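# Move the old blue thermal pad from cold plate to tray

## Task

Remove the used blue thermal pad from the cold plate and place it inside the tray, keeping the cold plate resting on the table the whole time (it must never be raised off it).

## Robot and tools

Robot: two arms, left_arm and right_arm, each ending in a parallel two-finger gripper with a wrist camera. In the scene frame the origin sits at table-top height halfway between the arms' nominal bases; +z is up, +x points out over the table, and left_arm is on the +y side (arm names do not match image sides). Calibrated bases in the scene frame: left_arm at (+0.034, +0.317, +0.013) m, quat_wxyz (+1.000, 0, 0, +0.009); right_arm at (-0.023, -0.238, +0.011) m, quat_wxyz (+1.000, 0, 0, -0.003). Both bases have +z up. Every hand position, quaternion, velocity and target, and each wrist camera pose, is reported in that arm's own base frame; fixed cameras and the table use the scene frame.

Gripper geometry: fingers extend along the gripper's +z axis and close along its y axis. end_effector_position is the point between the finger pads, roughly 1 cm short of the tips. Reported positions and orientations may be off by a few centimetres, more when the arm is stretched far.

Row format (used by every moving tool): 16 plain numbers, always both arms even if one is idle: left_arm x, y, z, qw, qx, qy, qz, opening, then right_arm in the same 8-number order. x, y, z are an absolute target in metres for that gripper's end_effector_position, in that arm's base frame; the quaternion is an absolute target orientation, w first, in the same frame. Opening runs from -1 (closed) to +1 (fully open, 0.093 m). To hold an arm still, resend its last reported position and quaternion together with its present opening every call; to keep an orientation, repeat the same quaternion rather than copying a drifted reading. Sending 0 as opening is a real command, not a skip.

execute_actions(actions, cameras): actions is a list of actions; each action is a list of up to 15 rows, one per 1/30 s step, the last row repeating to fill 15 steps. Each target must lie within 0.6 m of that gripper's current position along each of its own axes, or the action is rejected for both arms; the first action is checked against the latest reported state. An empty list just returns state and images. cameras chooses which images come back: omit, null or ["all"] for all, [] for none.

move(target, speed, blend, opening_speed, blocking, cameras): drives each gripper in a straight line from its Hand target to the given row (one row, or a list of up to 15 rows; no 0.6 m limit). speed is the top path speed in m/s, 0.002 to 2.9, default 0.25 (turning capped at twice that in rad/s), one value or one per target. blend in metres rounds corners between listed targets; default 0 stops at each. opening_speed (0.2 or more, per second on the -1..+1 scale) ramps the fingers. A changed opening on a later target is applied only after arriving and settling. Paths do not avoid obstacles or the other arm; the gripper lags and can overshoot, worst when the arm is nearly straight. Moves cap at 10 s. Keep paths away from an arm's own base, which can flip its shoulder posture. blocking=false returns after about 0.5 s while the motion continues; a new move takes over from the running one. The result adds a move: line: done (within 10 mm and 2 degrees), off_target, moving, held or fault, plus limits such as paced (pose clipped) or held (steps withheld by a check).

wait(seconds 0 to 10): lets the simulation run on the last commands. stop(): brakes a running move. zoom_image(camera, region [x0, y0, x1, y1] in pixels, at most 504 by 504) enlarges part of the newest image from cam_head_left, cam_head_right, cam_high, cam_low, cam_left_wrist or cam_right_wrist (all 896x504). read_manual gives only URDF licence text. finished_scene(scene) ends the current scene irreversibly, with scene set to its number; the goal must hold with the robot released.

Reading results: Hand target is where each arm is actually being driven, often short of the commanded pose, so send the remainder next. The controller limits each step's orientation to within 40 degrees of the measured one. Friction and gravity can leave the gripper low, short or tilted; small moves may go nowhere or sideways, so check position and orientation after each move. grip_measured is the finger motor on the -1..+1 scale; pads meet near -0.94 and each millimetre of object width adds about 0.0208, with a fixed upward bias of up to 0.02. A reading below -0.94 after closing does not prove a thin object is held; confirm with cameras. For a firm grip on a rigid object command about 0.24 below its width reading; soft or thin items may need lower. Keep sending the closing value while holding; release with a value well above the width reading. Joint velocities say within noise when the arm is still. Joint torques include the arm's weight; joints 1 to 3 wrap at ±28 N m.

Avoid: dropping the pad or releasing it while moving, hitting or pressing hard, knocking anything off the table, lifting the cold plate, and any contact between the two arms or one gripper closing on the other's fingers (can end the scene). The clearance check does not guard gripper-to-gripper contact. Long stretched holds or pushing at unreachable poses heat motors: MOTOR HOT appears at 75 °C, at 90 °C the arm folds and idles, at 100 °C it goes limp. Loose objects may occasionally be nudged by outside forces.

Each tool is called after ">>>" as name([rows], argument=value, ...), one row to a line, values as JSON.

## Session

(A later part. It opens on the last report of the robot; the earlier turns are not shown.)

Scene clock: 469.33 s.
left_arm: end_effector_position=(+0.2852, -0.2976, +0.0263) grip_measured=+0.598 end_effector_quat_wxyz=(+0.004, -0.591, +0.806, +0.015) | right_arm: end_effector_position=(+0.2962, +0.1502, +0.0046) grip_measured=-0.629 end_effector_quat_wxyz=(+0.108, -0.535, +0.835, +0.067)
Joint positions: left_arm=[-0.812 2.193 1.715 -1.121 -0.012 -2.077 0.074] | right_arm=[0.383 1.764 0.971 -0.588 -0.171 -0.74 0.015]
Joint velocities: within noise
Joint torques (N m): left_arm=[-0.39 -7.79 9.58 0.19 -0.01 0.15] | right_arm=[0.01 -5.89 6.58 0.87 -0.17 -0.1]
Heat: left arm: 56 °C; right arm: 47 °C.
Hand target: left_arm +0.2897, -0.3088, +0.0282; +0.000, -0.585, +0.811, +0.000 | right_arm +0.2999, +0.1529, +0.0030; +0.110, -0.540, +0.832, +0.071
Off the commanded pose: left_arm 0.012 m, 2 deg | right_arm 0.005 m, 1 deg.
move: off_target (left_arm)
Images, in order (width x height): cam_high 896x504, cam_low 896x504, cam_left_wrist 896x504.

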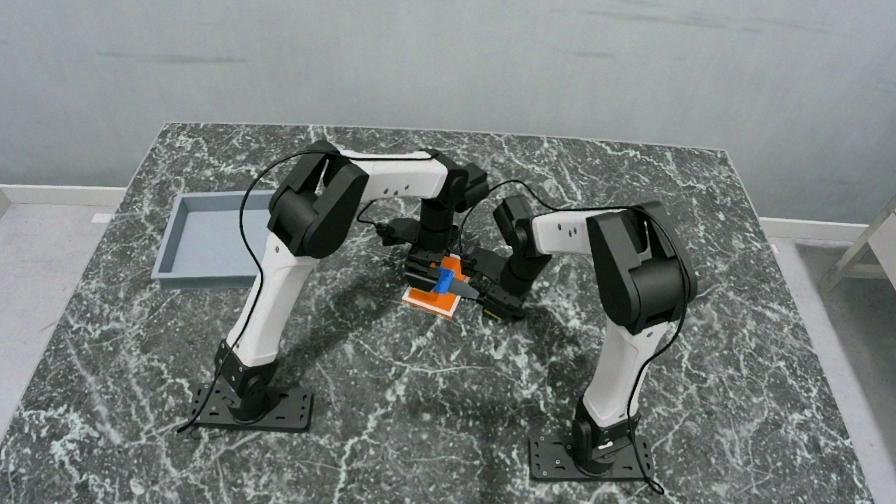

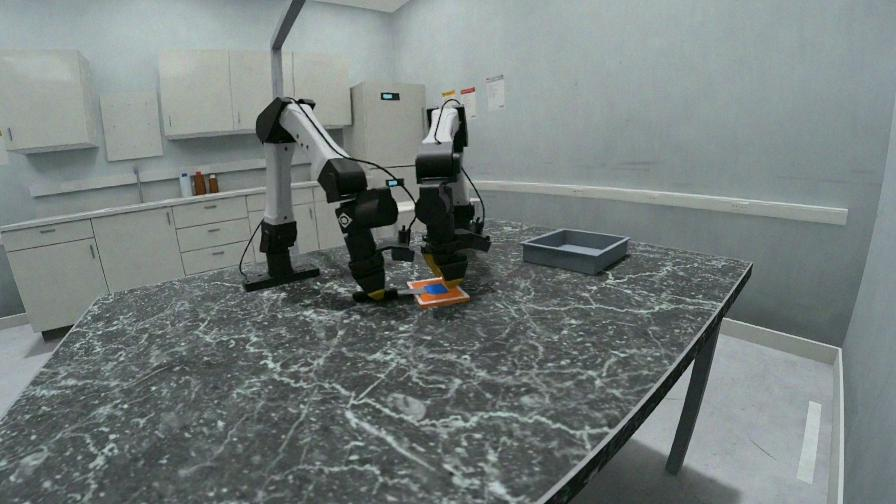

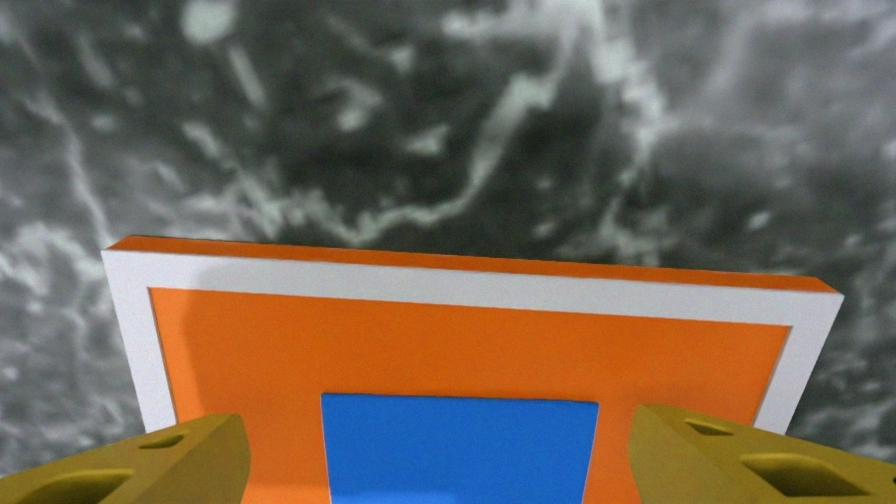

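>>> move([
  [0.288,-0.319,0.026,0,-0.585,0.811,0,0.6,0.30,0.153,0.003,0.1095,-0.54,0.8315,0.0711,-1],
  [0.288,-0.319,0.004,0,-0.585,0.811,0,0.6,0.30,0.153,0.003,0.1095,-0.54,0.8315,0.0711,-1],
], speed=0.04, cameras=["cam_left_wrist","cam_low","cam_high"])

>>> zoom_image(camera="cam_high", region=[300, 180, 560, 350])

>>> zoom_image(camera="cam_low", region=[340, 200, 540, 320])

Scene clock: 479.73 s.
left_arm: end_effector_position=(+0.2905, -0.3157, +0.0156) grip_measured=+0.598 end_effector_quat_wxyz=(+0.006, -0.583, +0.812, -0.002) | right_arm: end_effector_position=(+0.2962, +0.1502, +0.0046) grip_measured=-0.629 end_effector_quat_wxyz=(+0.108, -0.535, +0.835, +0.067)
Joint positions: left_arm=[-0.831 2.238 1.746 -1.073 -0.011 -2.077 0.074] | right_arm=[0.383 1.764 0.971 -0.588 -0.171 -0.74 0.015]
Joint velocities: within noise
Joint torques (N m): left_arm=[-0.29 -7.94 5.04 0.49 0.09 -0.08] | right_arm=[0.01 -5.89 6.58 0.87 -0.16 -0.1]
Heat: left arm: 57 °C; right arm: 48 °C.
Hand target: left_arm +0.2878, -0.3188, +0.0043; +0.000, -0.585, +0.811, +0.000 | right_arm +0.2999, +0.1529, +0.0030; +0.110, -0.540, +0.832, +0.071
Off the commanded pose: left_arm 0.012 m, 1 deg | right_arm 0.005 m, 1 deg.
move: off_target (left_arm)
Images, in order (width x height): cam_high 896x504, cam_low 896x504, cam_left_wrist 896x504.

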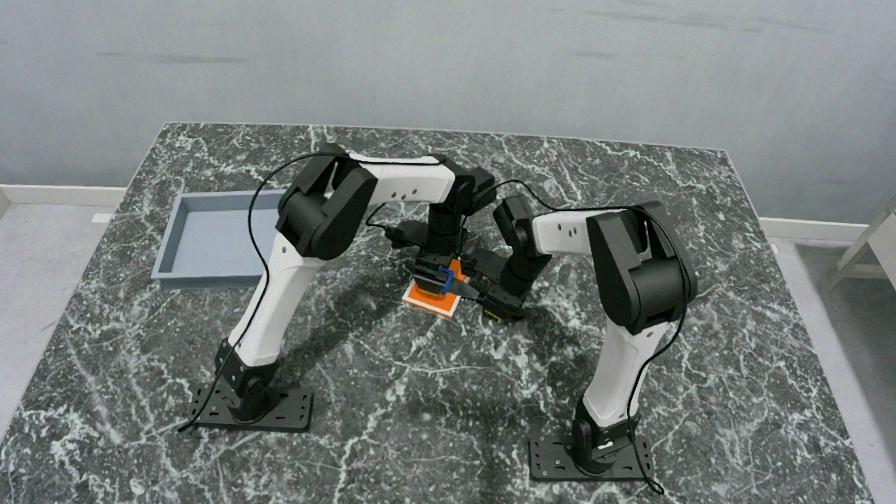

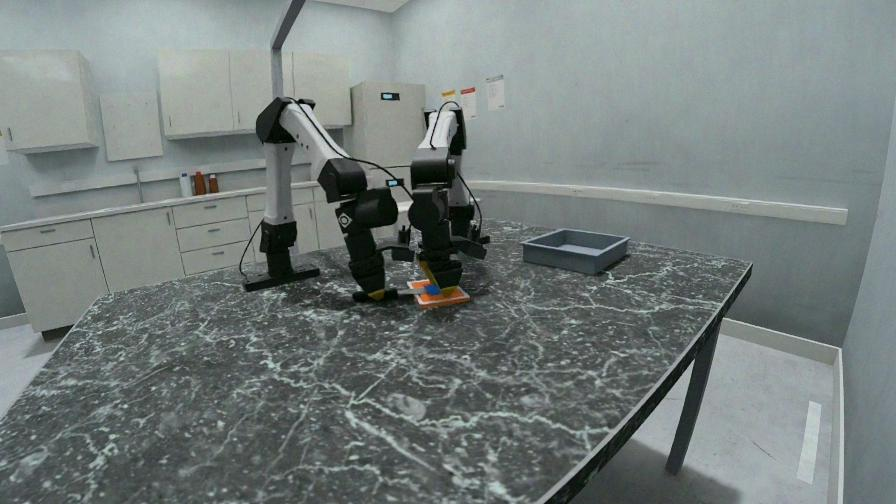

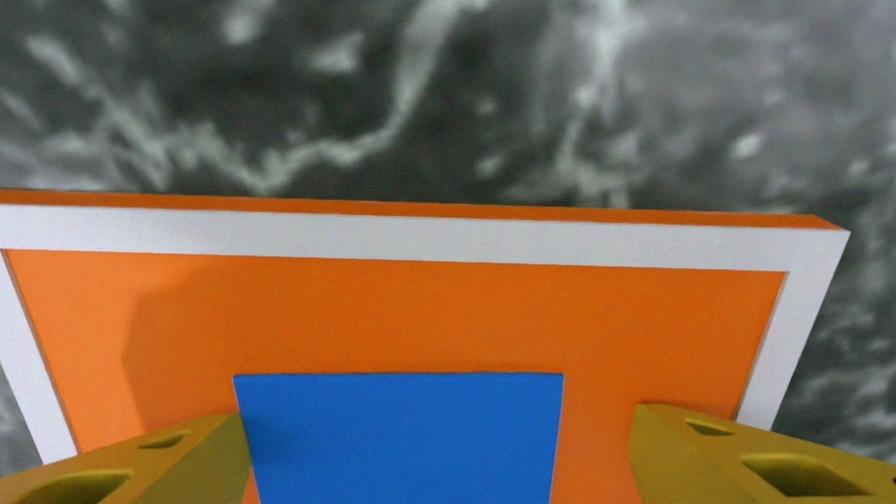

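Scaled by 1.938 from the camera's 896x504 image, which has a finer 1280x720 frame.

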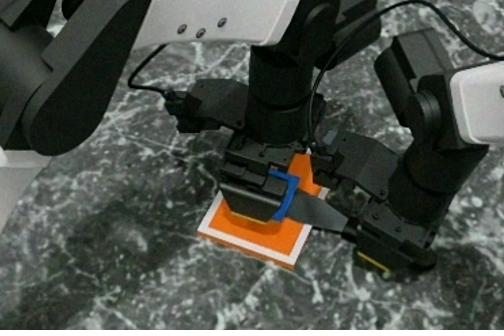

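Scaled by 2.520 from the camera's 896x504 image, which has a finer 1280x720 frame.

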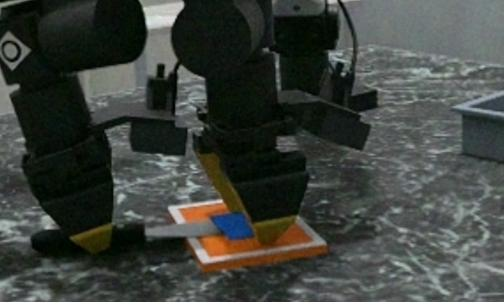

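>>> move(target=[0.288,-0.319,0.004,0,-0.585,0.811,0,-1,0.30,0.153,0.003,0.1095,-0.54,0.8315,0.0711,-1], opening_speed=0.6, cameras=["cam_left_wrist","cam_low"])

>>> zoom_image(camera="cam_low", region=[340, 200, 540, 320])

Scene clock: 487.03 s.
left_arm: end_effector_position=(+0.2859, -0.3158, +0.0156) grip_measured=-0.975 end_effector_quat_wxyz=(-0.005, -0.583, +0.812, +0.003) | right_arm: end_effector_position=(+0.2963, +0.1502, +0.0046) grip_measured=-0.629 end_effector_quat_wxyz=(+0.109, -0.535, +0.835, +0.067)
Joint positions: left_arm=[-0.832 2.238 1.746 -1.086 0.008 -2.077 0] | right_arm=[0.383 1.764 0.971 -0.587 -0.171 -0.741 0.015]
Joint velocities: within noise
Joint torques (N m): left_arm=[-0.34 -8.1 5.05 0.59 -0.24 -0.1] | right_arm=[0.01 -5.89 6.58 0.86 -0.17 -0.09]
Heat: left arm: 58 °C; right arm: 48 °C.
Hand target: left_arm +0.2877, -0.3188, +0.0043; +0.000, -0.585, +0.811, +0.000 | right_arm +0.2999, +0.1529, +0.0030; +0.110, -0.540, +0.832, +0.071
Off the commanded pose: left_arm 0.012 m, 1 deg | right_arm 0.005 m, 1 deg.
move: off_target (left_arm)
Images, in order (width x height): cam_low 896x504, cam_left_wrist 896x504.

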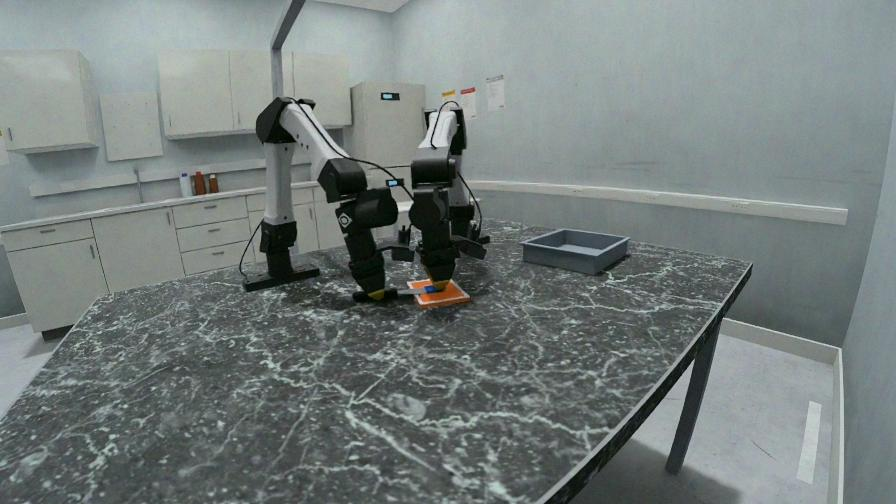

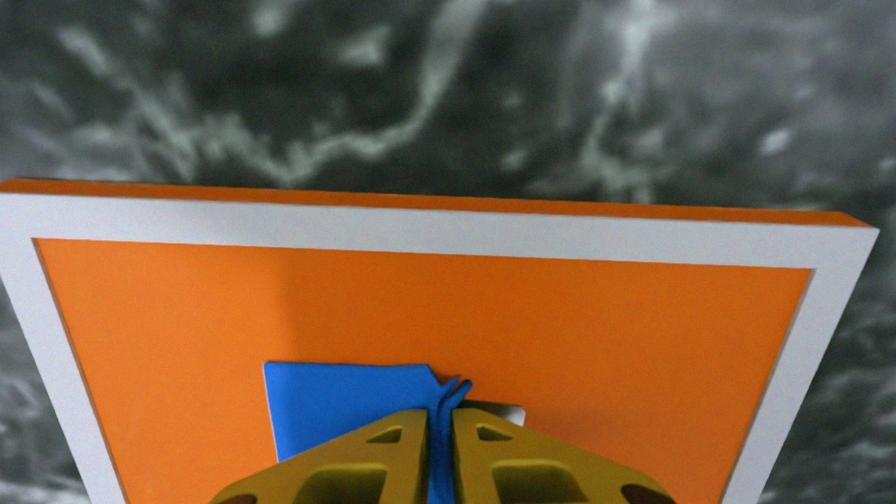

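Scaled by 2.520 from the camera's 896x504 image, which has a finer 1280x720 frame.

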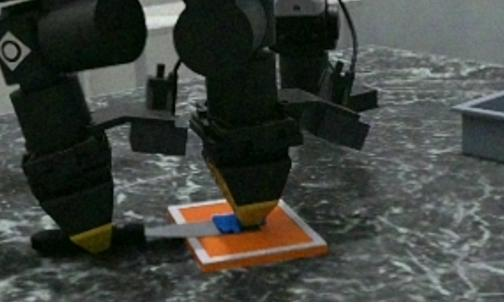

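>>> move([
  [0.288,-0.315,0.022,0,-0.585,0.811,0,-1,0.30,0.153,0.001,0.1095,-0.54,0.8315,0.0711,-1],
  [0.288,-0.315,0.033,0,-0.585,0.811,0,-1,0.30,0.153,0.001,0.1095,-0.54,0.8315,0.0711,-1],
], speed=0.02, cameras=["cam_left_wrist","cam_low","cam_right_wrist"])

>>> zoom_image(camera="cam_low", region=[340, 200, 540, 320])

Scene clock: 492.87 s.
left_arm: end_effector_position=(+0.2842, -0.3139, +0.0171) grip_measured=-0.975 end_effector_quat_wxyz=(-0.005, -0.583, +0.812, +0.009) | right_arm: end_effector_position=(+0.2966, +0.1513, +0.0042) grip_measured=-0.629 end_effector_quat_wxyz=(+0.110, -0.537, +0.834, +0.069)
Joint positions: left_arm=[-0.832 2.238 1.752 -1.103 0.008 -2.077 0] | right_arm=[0.383 1.766 0.971 -0.583 -0.176 -0.744 0.015]
Joint velocities: within noise
Joint torques (N m): left_arm=[-0.01 -11.41 8.99 -0.22 -0.18 -0.02] | right_arm=[0.01 -5.74 6.23 0.91 -0.12 -0.06]
Heat: left arm: 59 °C; right arm: 48 °C.
Hand target: left_arm +0.2878, -0.3149, +0.0328; +0.000, -0.585, +0.811, +0.000 | right_arm +0.2999, +0.1529, +0.0011; +0.110, -0.540, +0.832, +0.071
Off the commanded pose: left_arm 0.016 m, 1 deg | right_arm 0.005 m, 1 deg.
move: off_target (left_arm)
Images, in order (width x height): cam_low 896x504, cam_left_wrist 896x504, cam_right_wrist 896x504.

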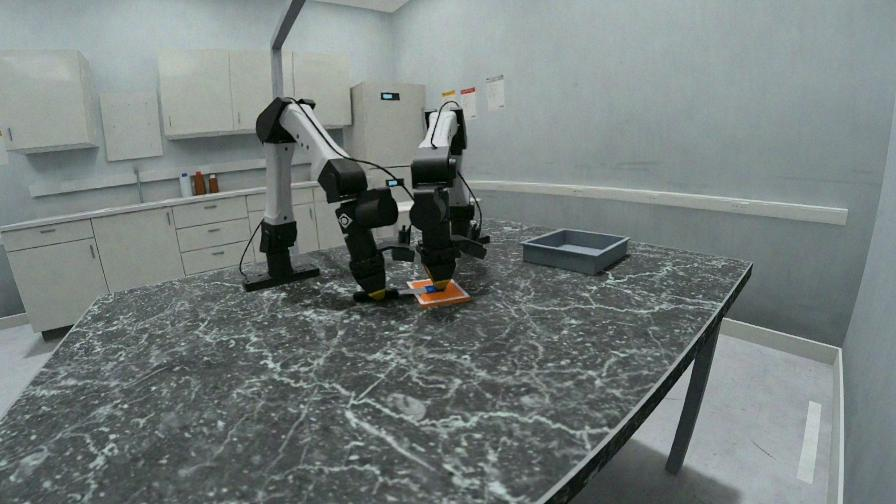

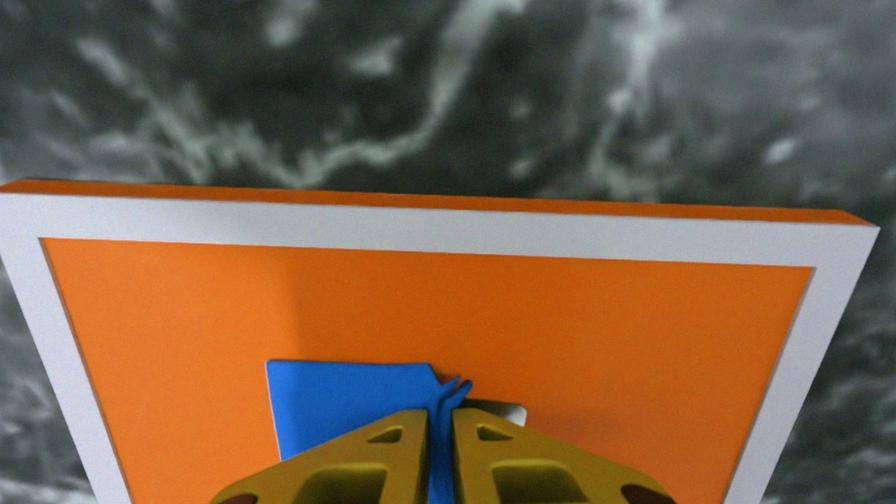

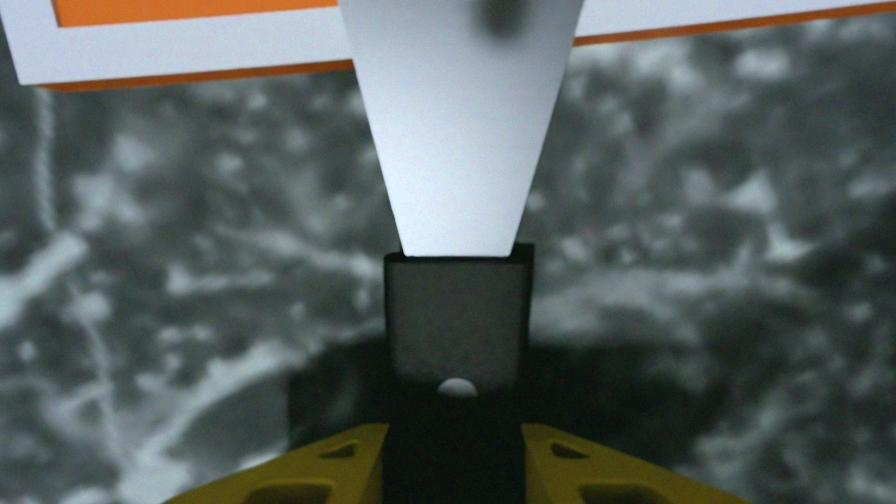

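Scaled by 2.520 from the camera's 896x504 image, which has a finer 1280x720 frame.

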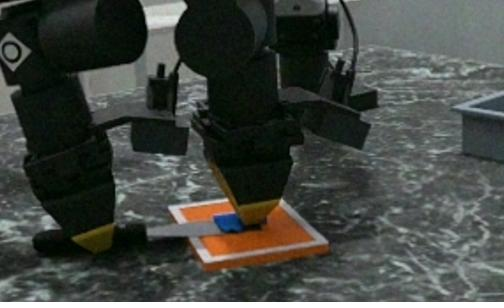

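>>> move(target=[0.288,-0.315,0.041,0,-0.585,0.811,0,-1,0.30,0.153,-0.002,0.1095,-0.54,0.8315,0.0711,-1], speed=0.02, cameras=["cam_left_wrist","cam_low"])

>>> zoom_image(camera="cam_low", region=[340, 200, 540, 320])

Scene clock: 498.23 s.
left_arm: end_effector_position=(+0.2810, -0.3093, +0.0187) grip_measured=-0.975 end_effector_quat_wxyz=(-0.004, -0.583, +0.812, +0.021) | right_arm: end_effector_position=(+0.2975, +0.1533, +0.0033) grip_measured=-0.629 end_effector_quat_wxyz=(+0.113, -0.541, +0.830, +0.073)
Joint positions: left_arm=[-0.832 2.238 1.757 -1.133 0.004 -2.077 0] | right_arm=[0.383 1.772 0.971 -0.573 -0.186 -0.753 0.015]
Joint velocities: within noise
Joint torques (N m): left_arm=[0.32 -11.86 10.29 -0.36 -0.17 0] | right_arm=[0.03 -5.67 5.7 0.95 -0.01 0.03]
Heat: left arm: 60 °C; right arm: 48 °C.
Hand target: left_arm +0.2875, -0.3146, +0.0406; +0.000, -0.585, +0.811, +0.000 | right_arm +0.2998, +0.1529, -0.0019; +0.109, -0.540, +0.831, +0.071
Off the commanded pose: left_arm 0.024 m, 2 deg | right_arm 0.006 m, 0 deg.
move: off_target (left_arm)
Images, in order (width x height): cam_low 896x504, cam_left_wrist 896x504.

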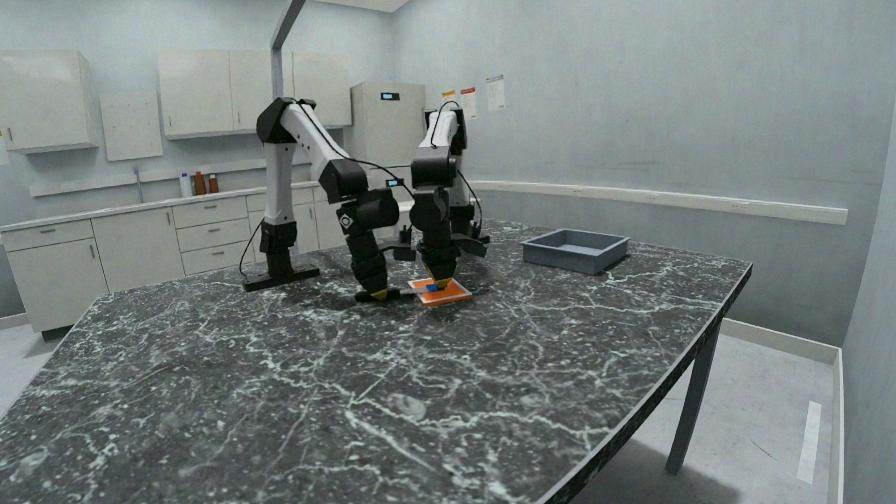

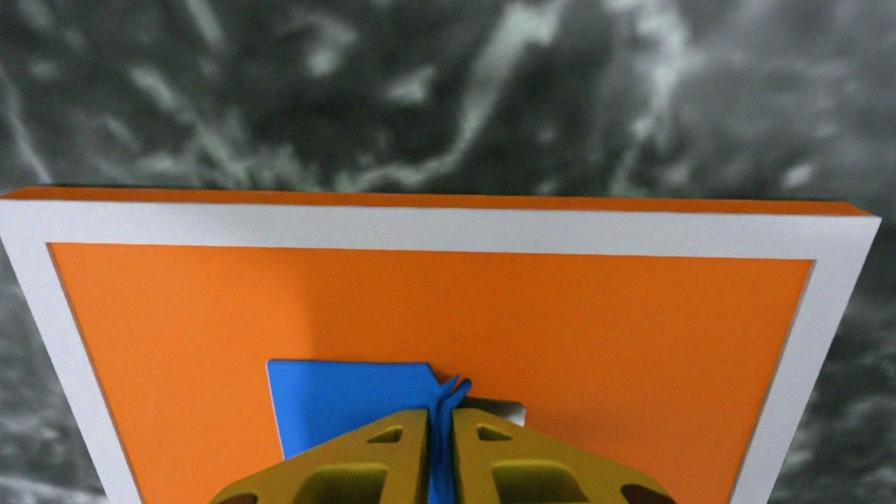

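Scaled by 2.520 from the camera's 896x504 image, which has a finer 1280x720 frame.

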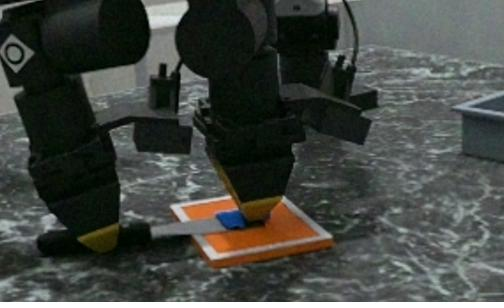

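>>> move([
  [0.288,-0.318,0.008,0,-0.585,0.811,0,-1,0.30,0.153,0.003,0.1095,-0.54,0.8315,0.0711,-1],
  [0.288,-0.318,0.008,0,-0.585,0.811,0,-1,0.306,0.169,0.006,0.1095,-0.54,0.8315,0.0711,-1],
], speed=0.03, cameras=["cam_left_wrist","cam_low","cam_right_wrist"])

>>> zoom_image(camera="cam_low", region=[340, 200, 540, 320])

Scene clock: 506.27 s.
left_arm: end_effector_position=(+0.2856, -0.3123, +0.0169) grip_measured=-0.975 end_effector_quat_wxyz=(+0.001, -0.583, +0.812, +0.010) | right_arm: end_effector_position=(+0.2981, +0.1557, +0.0045) grip_measured=-0.629 end_effector_quat_wxyz=(+0.095, -0.535, +0.837, +0.064)
Joint positions: left_arm=[-0.832 2.238 1.751 -1.103 -0.005 -2.077 0] | right_arm=[0.403 1.795 1.016 -0.625 -0.157 -0.721 0.015]
Joint velocities: within noise
Joint torques (N m): left_arm=[-0.1 -8.46 5.01 0.61 -0.05 -0.05] | right_arm=[1.77 -6.23 7.41 1.05 -0.24 0.1]
Heat: left arm: 63 °C; right arm: 48 °C.
Hand target: left_arm +0.2878, -0.3178, +0.0083; +0.000, -0.585, +0.811, +0.000 | right_arm +0.3055, +0.1687, +0.0063; +0.109, -0.540, +0.831, +0.071
Off the commanded pose: left_arm 0.011 m, 1 deg | right_arm 0.016 m, 2 deg.
move: off_target (left_arm, right_arm)
Images, in order (width x height): cam_low 896x504, cam_left_wrist 896x504, cam_right_wrist 896x504.

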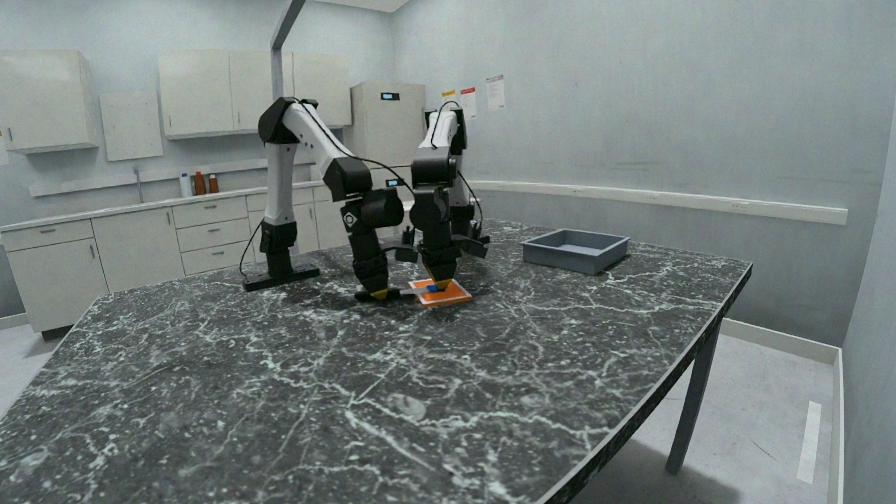

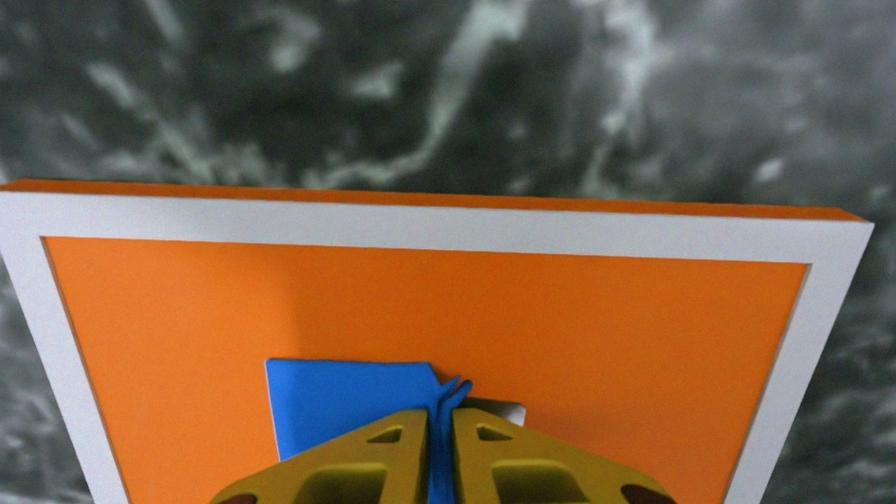

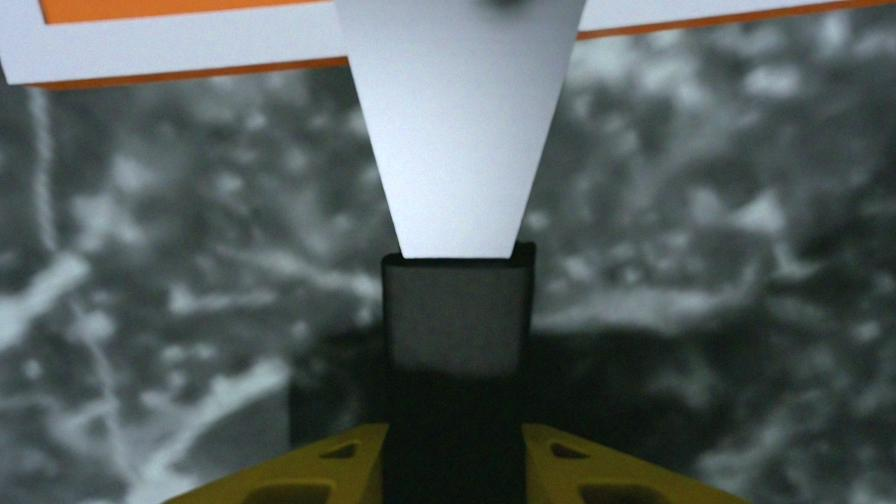

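Scaled by 2.520 from the camera's 896x504 image, which has a finer 1280x720 frame.

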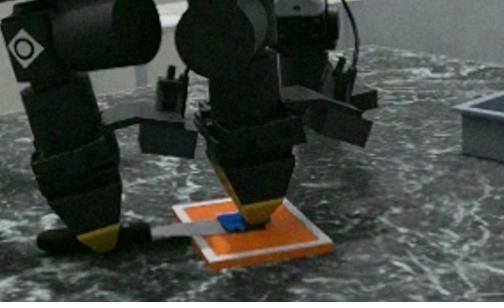

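>>> move(target=[0.288,-0.326,0.004,0,-0.585,0.811,0,-1,0.318,0.195,0.008,0.1095,-0.54,0.8315,0.0711,-1], speed=0.03, cameras=["cam_left_wrist","cam_low","cam_right_wrist"])

>>> zoom_image(camera="cam_low", region=[340, 200, 540, 320])

Scene clock: 510.90 s.
left_arm: end_effector_position=(+0.2856, -0.3122, +0.0169) grip_measured=-0.975 end_effector_quat_wxyz=(+0.001, -0.583, +0.812, +0.010) | right_arm: end_effector_position=(+0.2977, +0.1553, +0.0046) grip_measured=-0.629 end_effector_quat_wxyz=(+0.093, -0.535, +0.838, +0.063)
Joint positions: left_arm=[-0.832 2.238 1.751 -1.104 -0.005 -2.077 0] | right_arm=[0.404 1.795 1.018 -0.629 -0.154 -0.72 0.015]
Joint velocities: within noise
Joint torques (N m): left_arm=[-0.35 -8.17 5.16 0.63 -0.04 -0.06] | right_arm=[0.17 -7.95 5.12 0.8 -0.05 0.03]
Heat: left arm: 63 °C; right arm: 48 °C.
Hand target: left_arm +0.2876, -0.3185, +0.0081; +0.000, -0.585, +0.811, +0.001 | right_arm +0.2981, +0.1559, +0.0047; +0.094, -0.535, +0.837, +0.064
Off the commanded pose: left_arm 0.019 m, 1 deg | right_arm 0.045 m, 2 deg.
led back after a hold (left arm): the arm was led back toward your command in small steps, so it may still be short of it.
move: held (right_arm; a check stopped the path), off_target (left_arm; braked when a check withheld steps of right_arm); limits=held
pose unreachable (left arm): on one or more control steps of this call, first in action 0 (counted from 0), this arm could not follow its commanded pose, so it was not sent that pose on those steps. It may still have moved: this result reports where it is.
cause: moving toward the commanded pose would bring a part of the arm too close to another arm (this arm's wrist (the part past joint 4) and the right arm's wrist (the part past joint 4), at the place that arm was heading or pushing toward when its own hold began).
pose unreachable (right arm): on one or more control steps of this call, first in action 0 (counted from 0), this arm could not follow its commanded pose, so it was not sent that pose on those steps. It may still have moved: this result reports where it is.
cause: moving toward the commanded pose would bring a part of the arm too close to another arm (this arm's wrist (the part past joint 4) and the left arm's wrist (the part past joint 4), along the way the arms are being sent, or toward where that arm still pushes).
Images, in order (width x height): cam_low 896x504, cam_left_wrist 896x504, cam_right_wrist 896x504.

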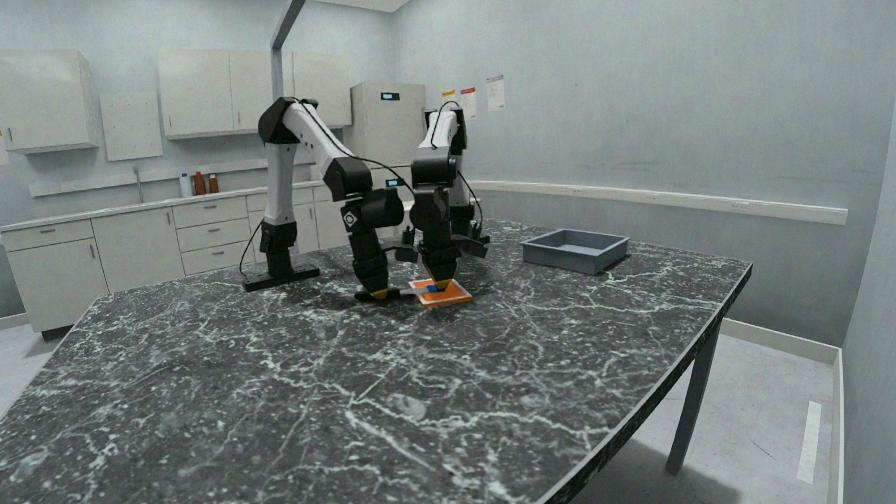

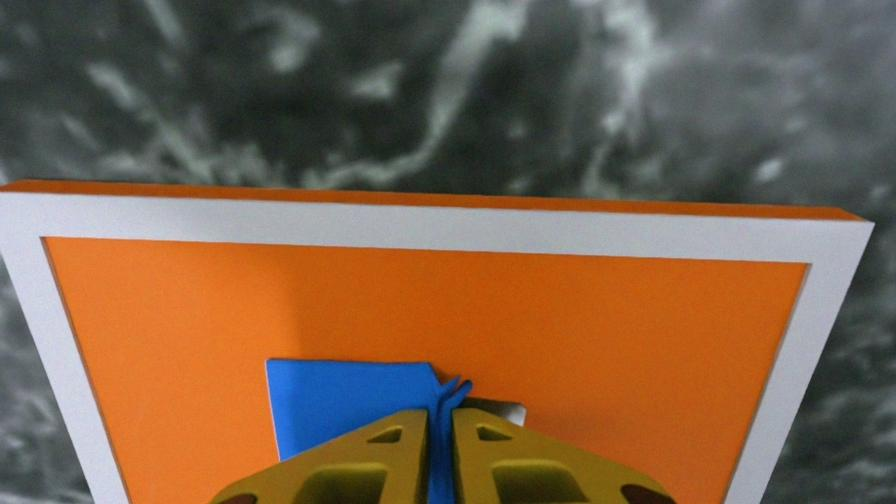

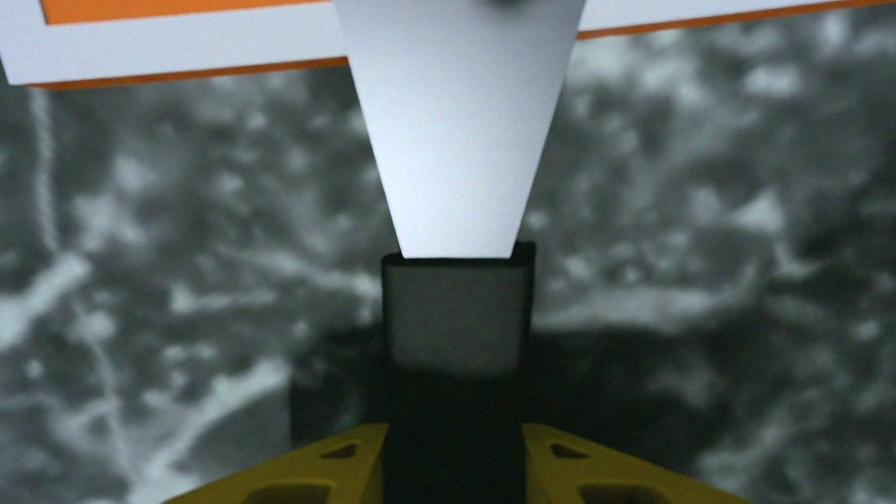

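Scaled by 2.520 from the camera's 896x504 image, which has a finer 1280x720 frame.

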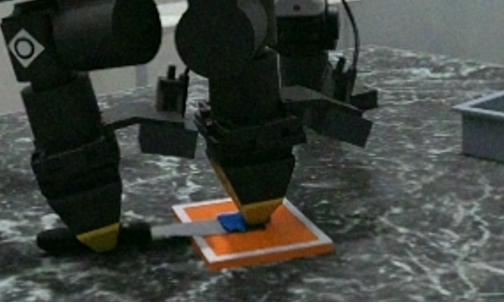

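>>> move([
  [0.290,-0.298,0.0,0,-0.585,0.811,0,-1,0.280,0.120,0.006,0.1095,-0.54,0.8315,0.0711,-1],
], speed=0.04, cameras=["cam_left_wrist","cam_low","cam_right_wrist"])

>>> zoom_image(camera="cam_low", region=[340, 200, 540, 320])

Scene clock: 518.43 s.
left_arm: end_effector_position=(+0.2836, -0.3177, +0.0155) grip_measured=-0.975 end_effector_quat_wxyz=(-0.020, -0.580, +0.814, -0.021) | right_arm: end_effector_position=(+0.2952, +0.1402, +0.0070) grip_measured=-0.629 end_effector_quat_wxyz=(+0.143, -0.541, +0.824, +0.086)
Joint positions: left_arm=[-0.825 2.197 1.676 -1.014 0.045 -2.064 0] | right_arm=[0.322 1.71 0.896 -0.519 -0.238 -0.812 0.015]
Joint velocities: within noise
Joint torques (N m): left_arm=[2.77 -8.49 2.55 0.42 -0.56 0.17] | right_arm=[-1.84 -9.77 3.37 0.09 0.37 -0.22]
Heat: left arm: 62 °C; right arm: 48 °C.
Hand target: left_arm +0.2892, -0.2981, +0.0007; -0.001, -0.585, +0.811, +0.001 | right_arm +0.2804, +0.1214, +0.0053; +0.110, -0.540, +0.831, +0.072
Off the commanded pose: left_arm 0.026 m, 3 deg | right_arm 0.025 m, 4 deg.
move: off_target (left_arm, right_arm)
Images, in order (width x height): cam_low 896x504, cam_left_wrist 896x504, cam_right_wrist 896x504.

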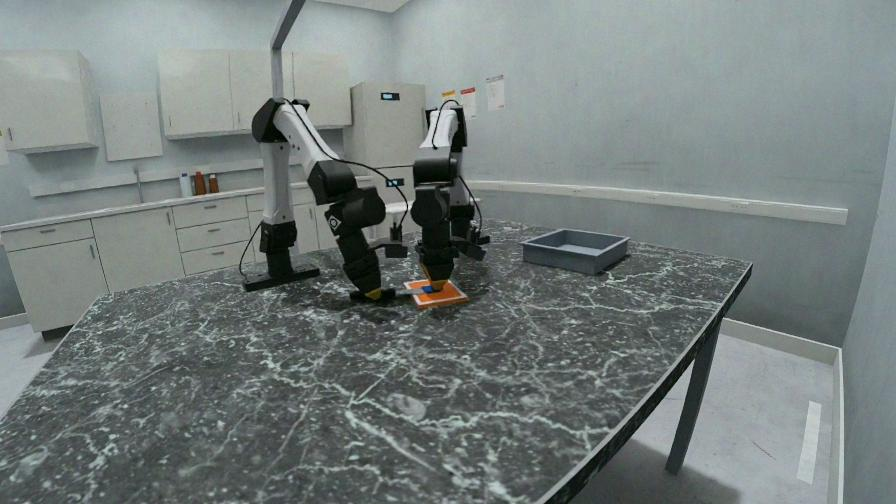

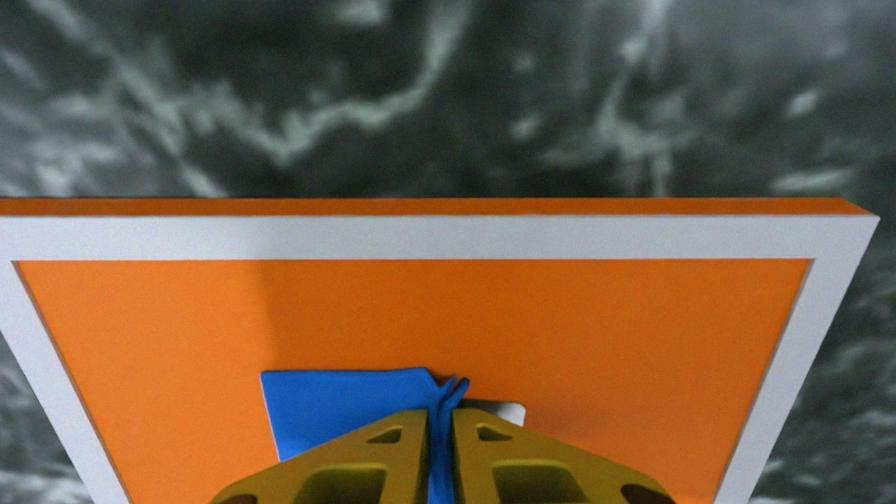

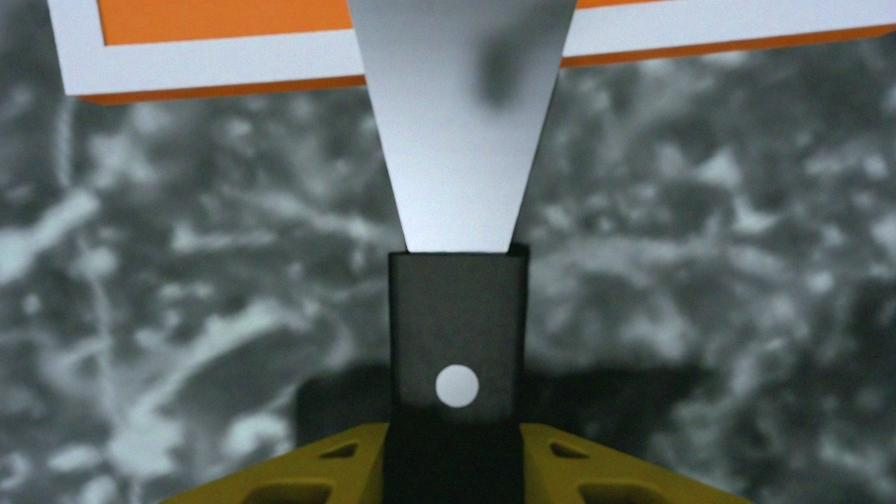

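Scaled by 2.520 from the camera's 896x504 image, which has a finer 1280x720 frame.

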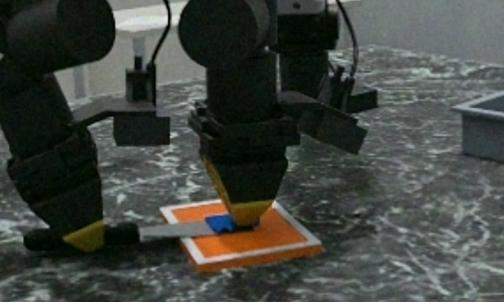

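>>> move([
  [0.296,-0.275,-0.01,0,-0.585,0.811,0,-1,0.268,0.092,0.008,0.1095,-0.54,0.8315,0.0711,-1],
], speed=0.04, cameras=["cam_left_wrist","cam_low","cam_right_wrist"])

>>> zoom_image(camera="cam_low", region=[340, 200, 540, 320])

Scene clock: 523.73 s.
left_arm: end_effector_position=(+0.2799, -0.3263, +0.0155) grip_measured=-0.976 end_effector_quat_wxyz=(-0.068, -0.564, +0.821, -0.061) | right_arm: end_effector_position=(+0.2930, +0.1262, +0.0143) grip_measured=-0.629 end_effector_quat_wxyz=(+0.173, -0.549, +0.812, +0.097)
Joint positions: left_arm=[-0.802 2.157 1.599 -0.915 0.154 -2.013 0] | right_arm=[0.252 1.647 0.838 -0.492 -0.297 -0.897 0.015]
Joint velocities: within noise
Joint torques (N m): left_arm=[4.86 -7.36 1.72 -0.09 -1.77 0.19] | right_arm=[-3.11 -9.43 3.02 -0.39 0.81 -0.21]
Heat: left arm: 62 °C; right arm: 48 °C.
Hand target: left_arm +0.2927, -0.2768, -0.0066; -0.005, -0.582, +0.813, +0.002 | right_arm +0.2689, +0.0957, +0.0072; +0.112, -0.541, +0.830, +0.073
Off the commanded pose: left_arm 0.060 m, 11 deg | right_arm 0.043 m, 8 deg.
move: off_target (left_arm, right_arm)
Images, in order (width x height): cam_low 896x504, cam_left_wrist 896x504, cam_right_wrist 896x504.

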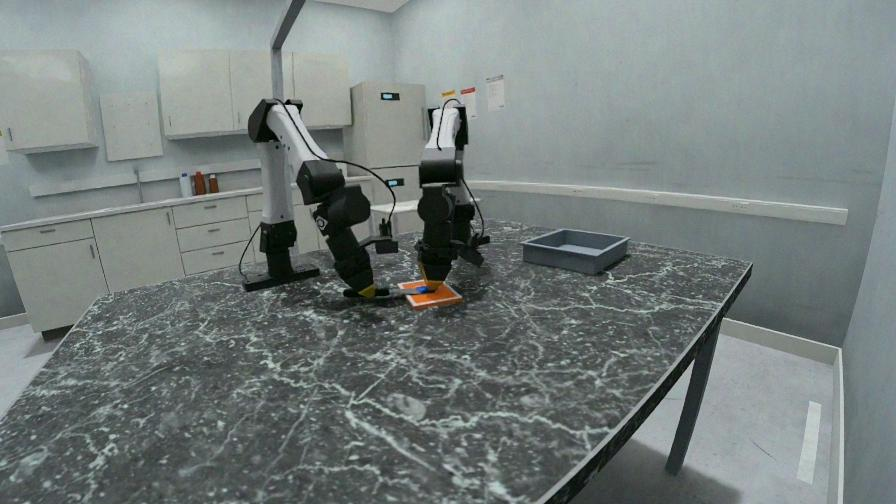

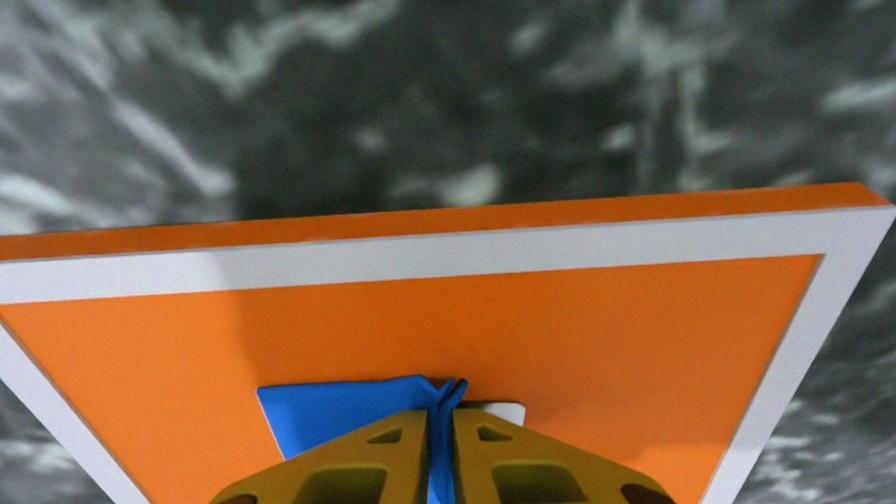

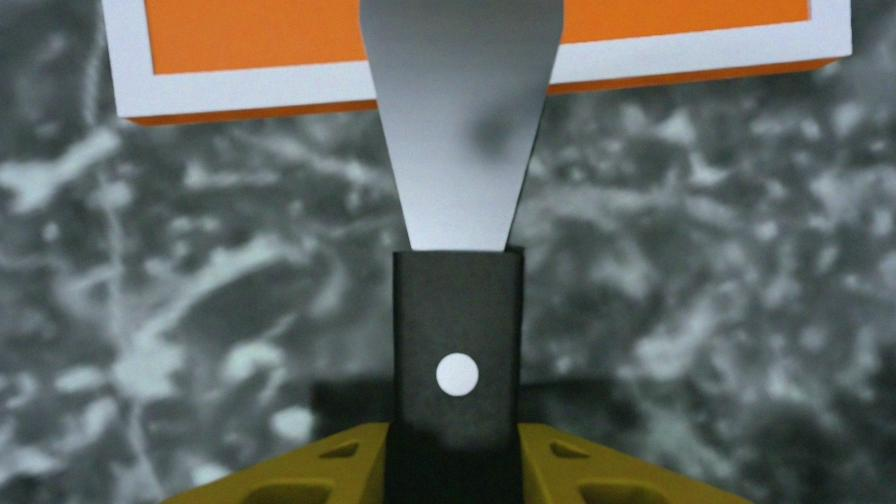

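Scaled by 2.520 from the camera's 896x504 image, which has a finer 1280x720 frame.

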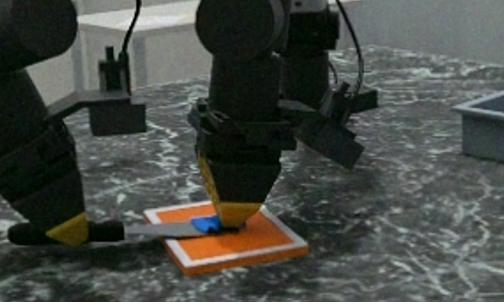

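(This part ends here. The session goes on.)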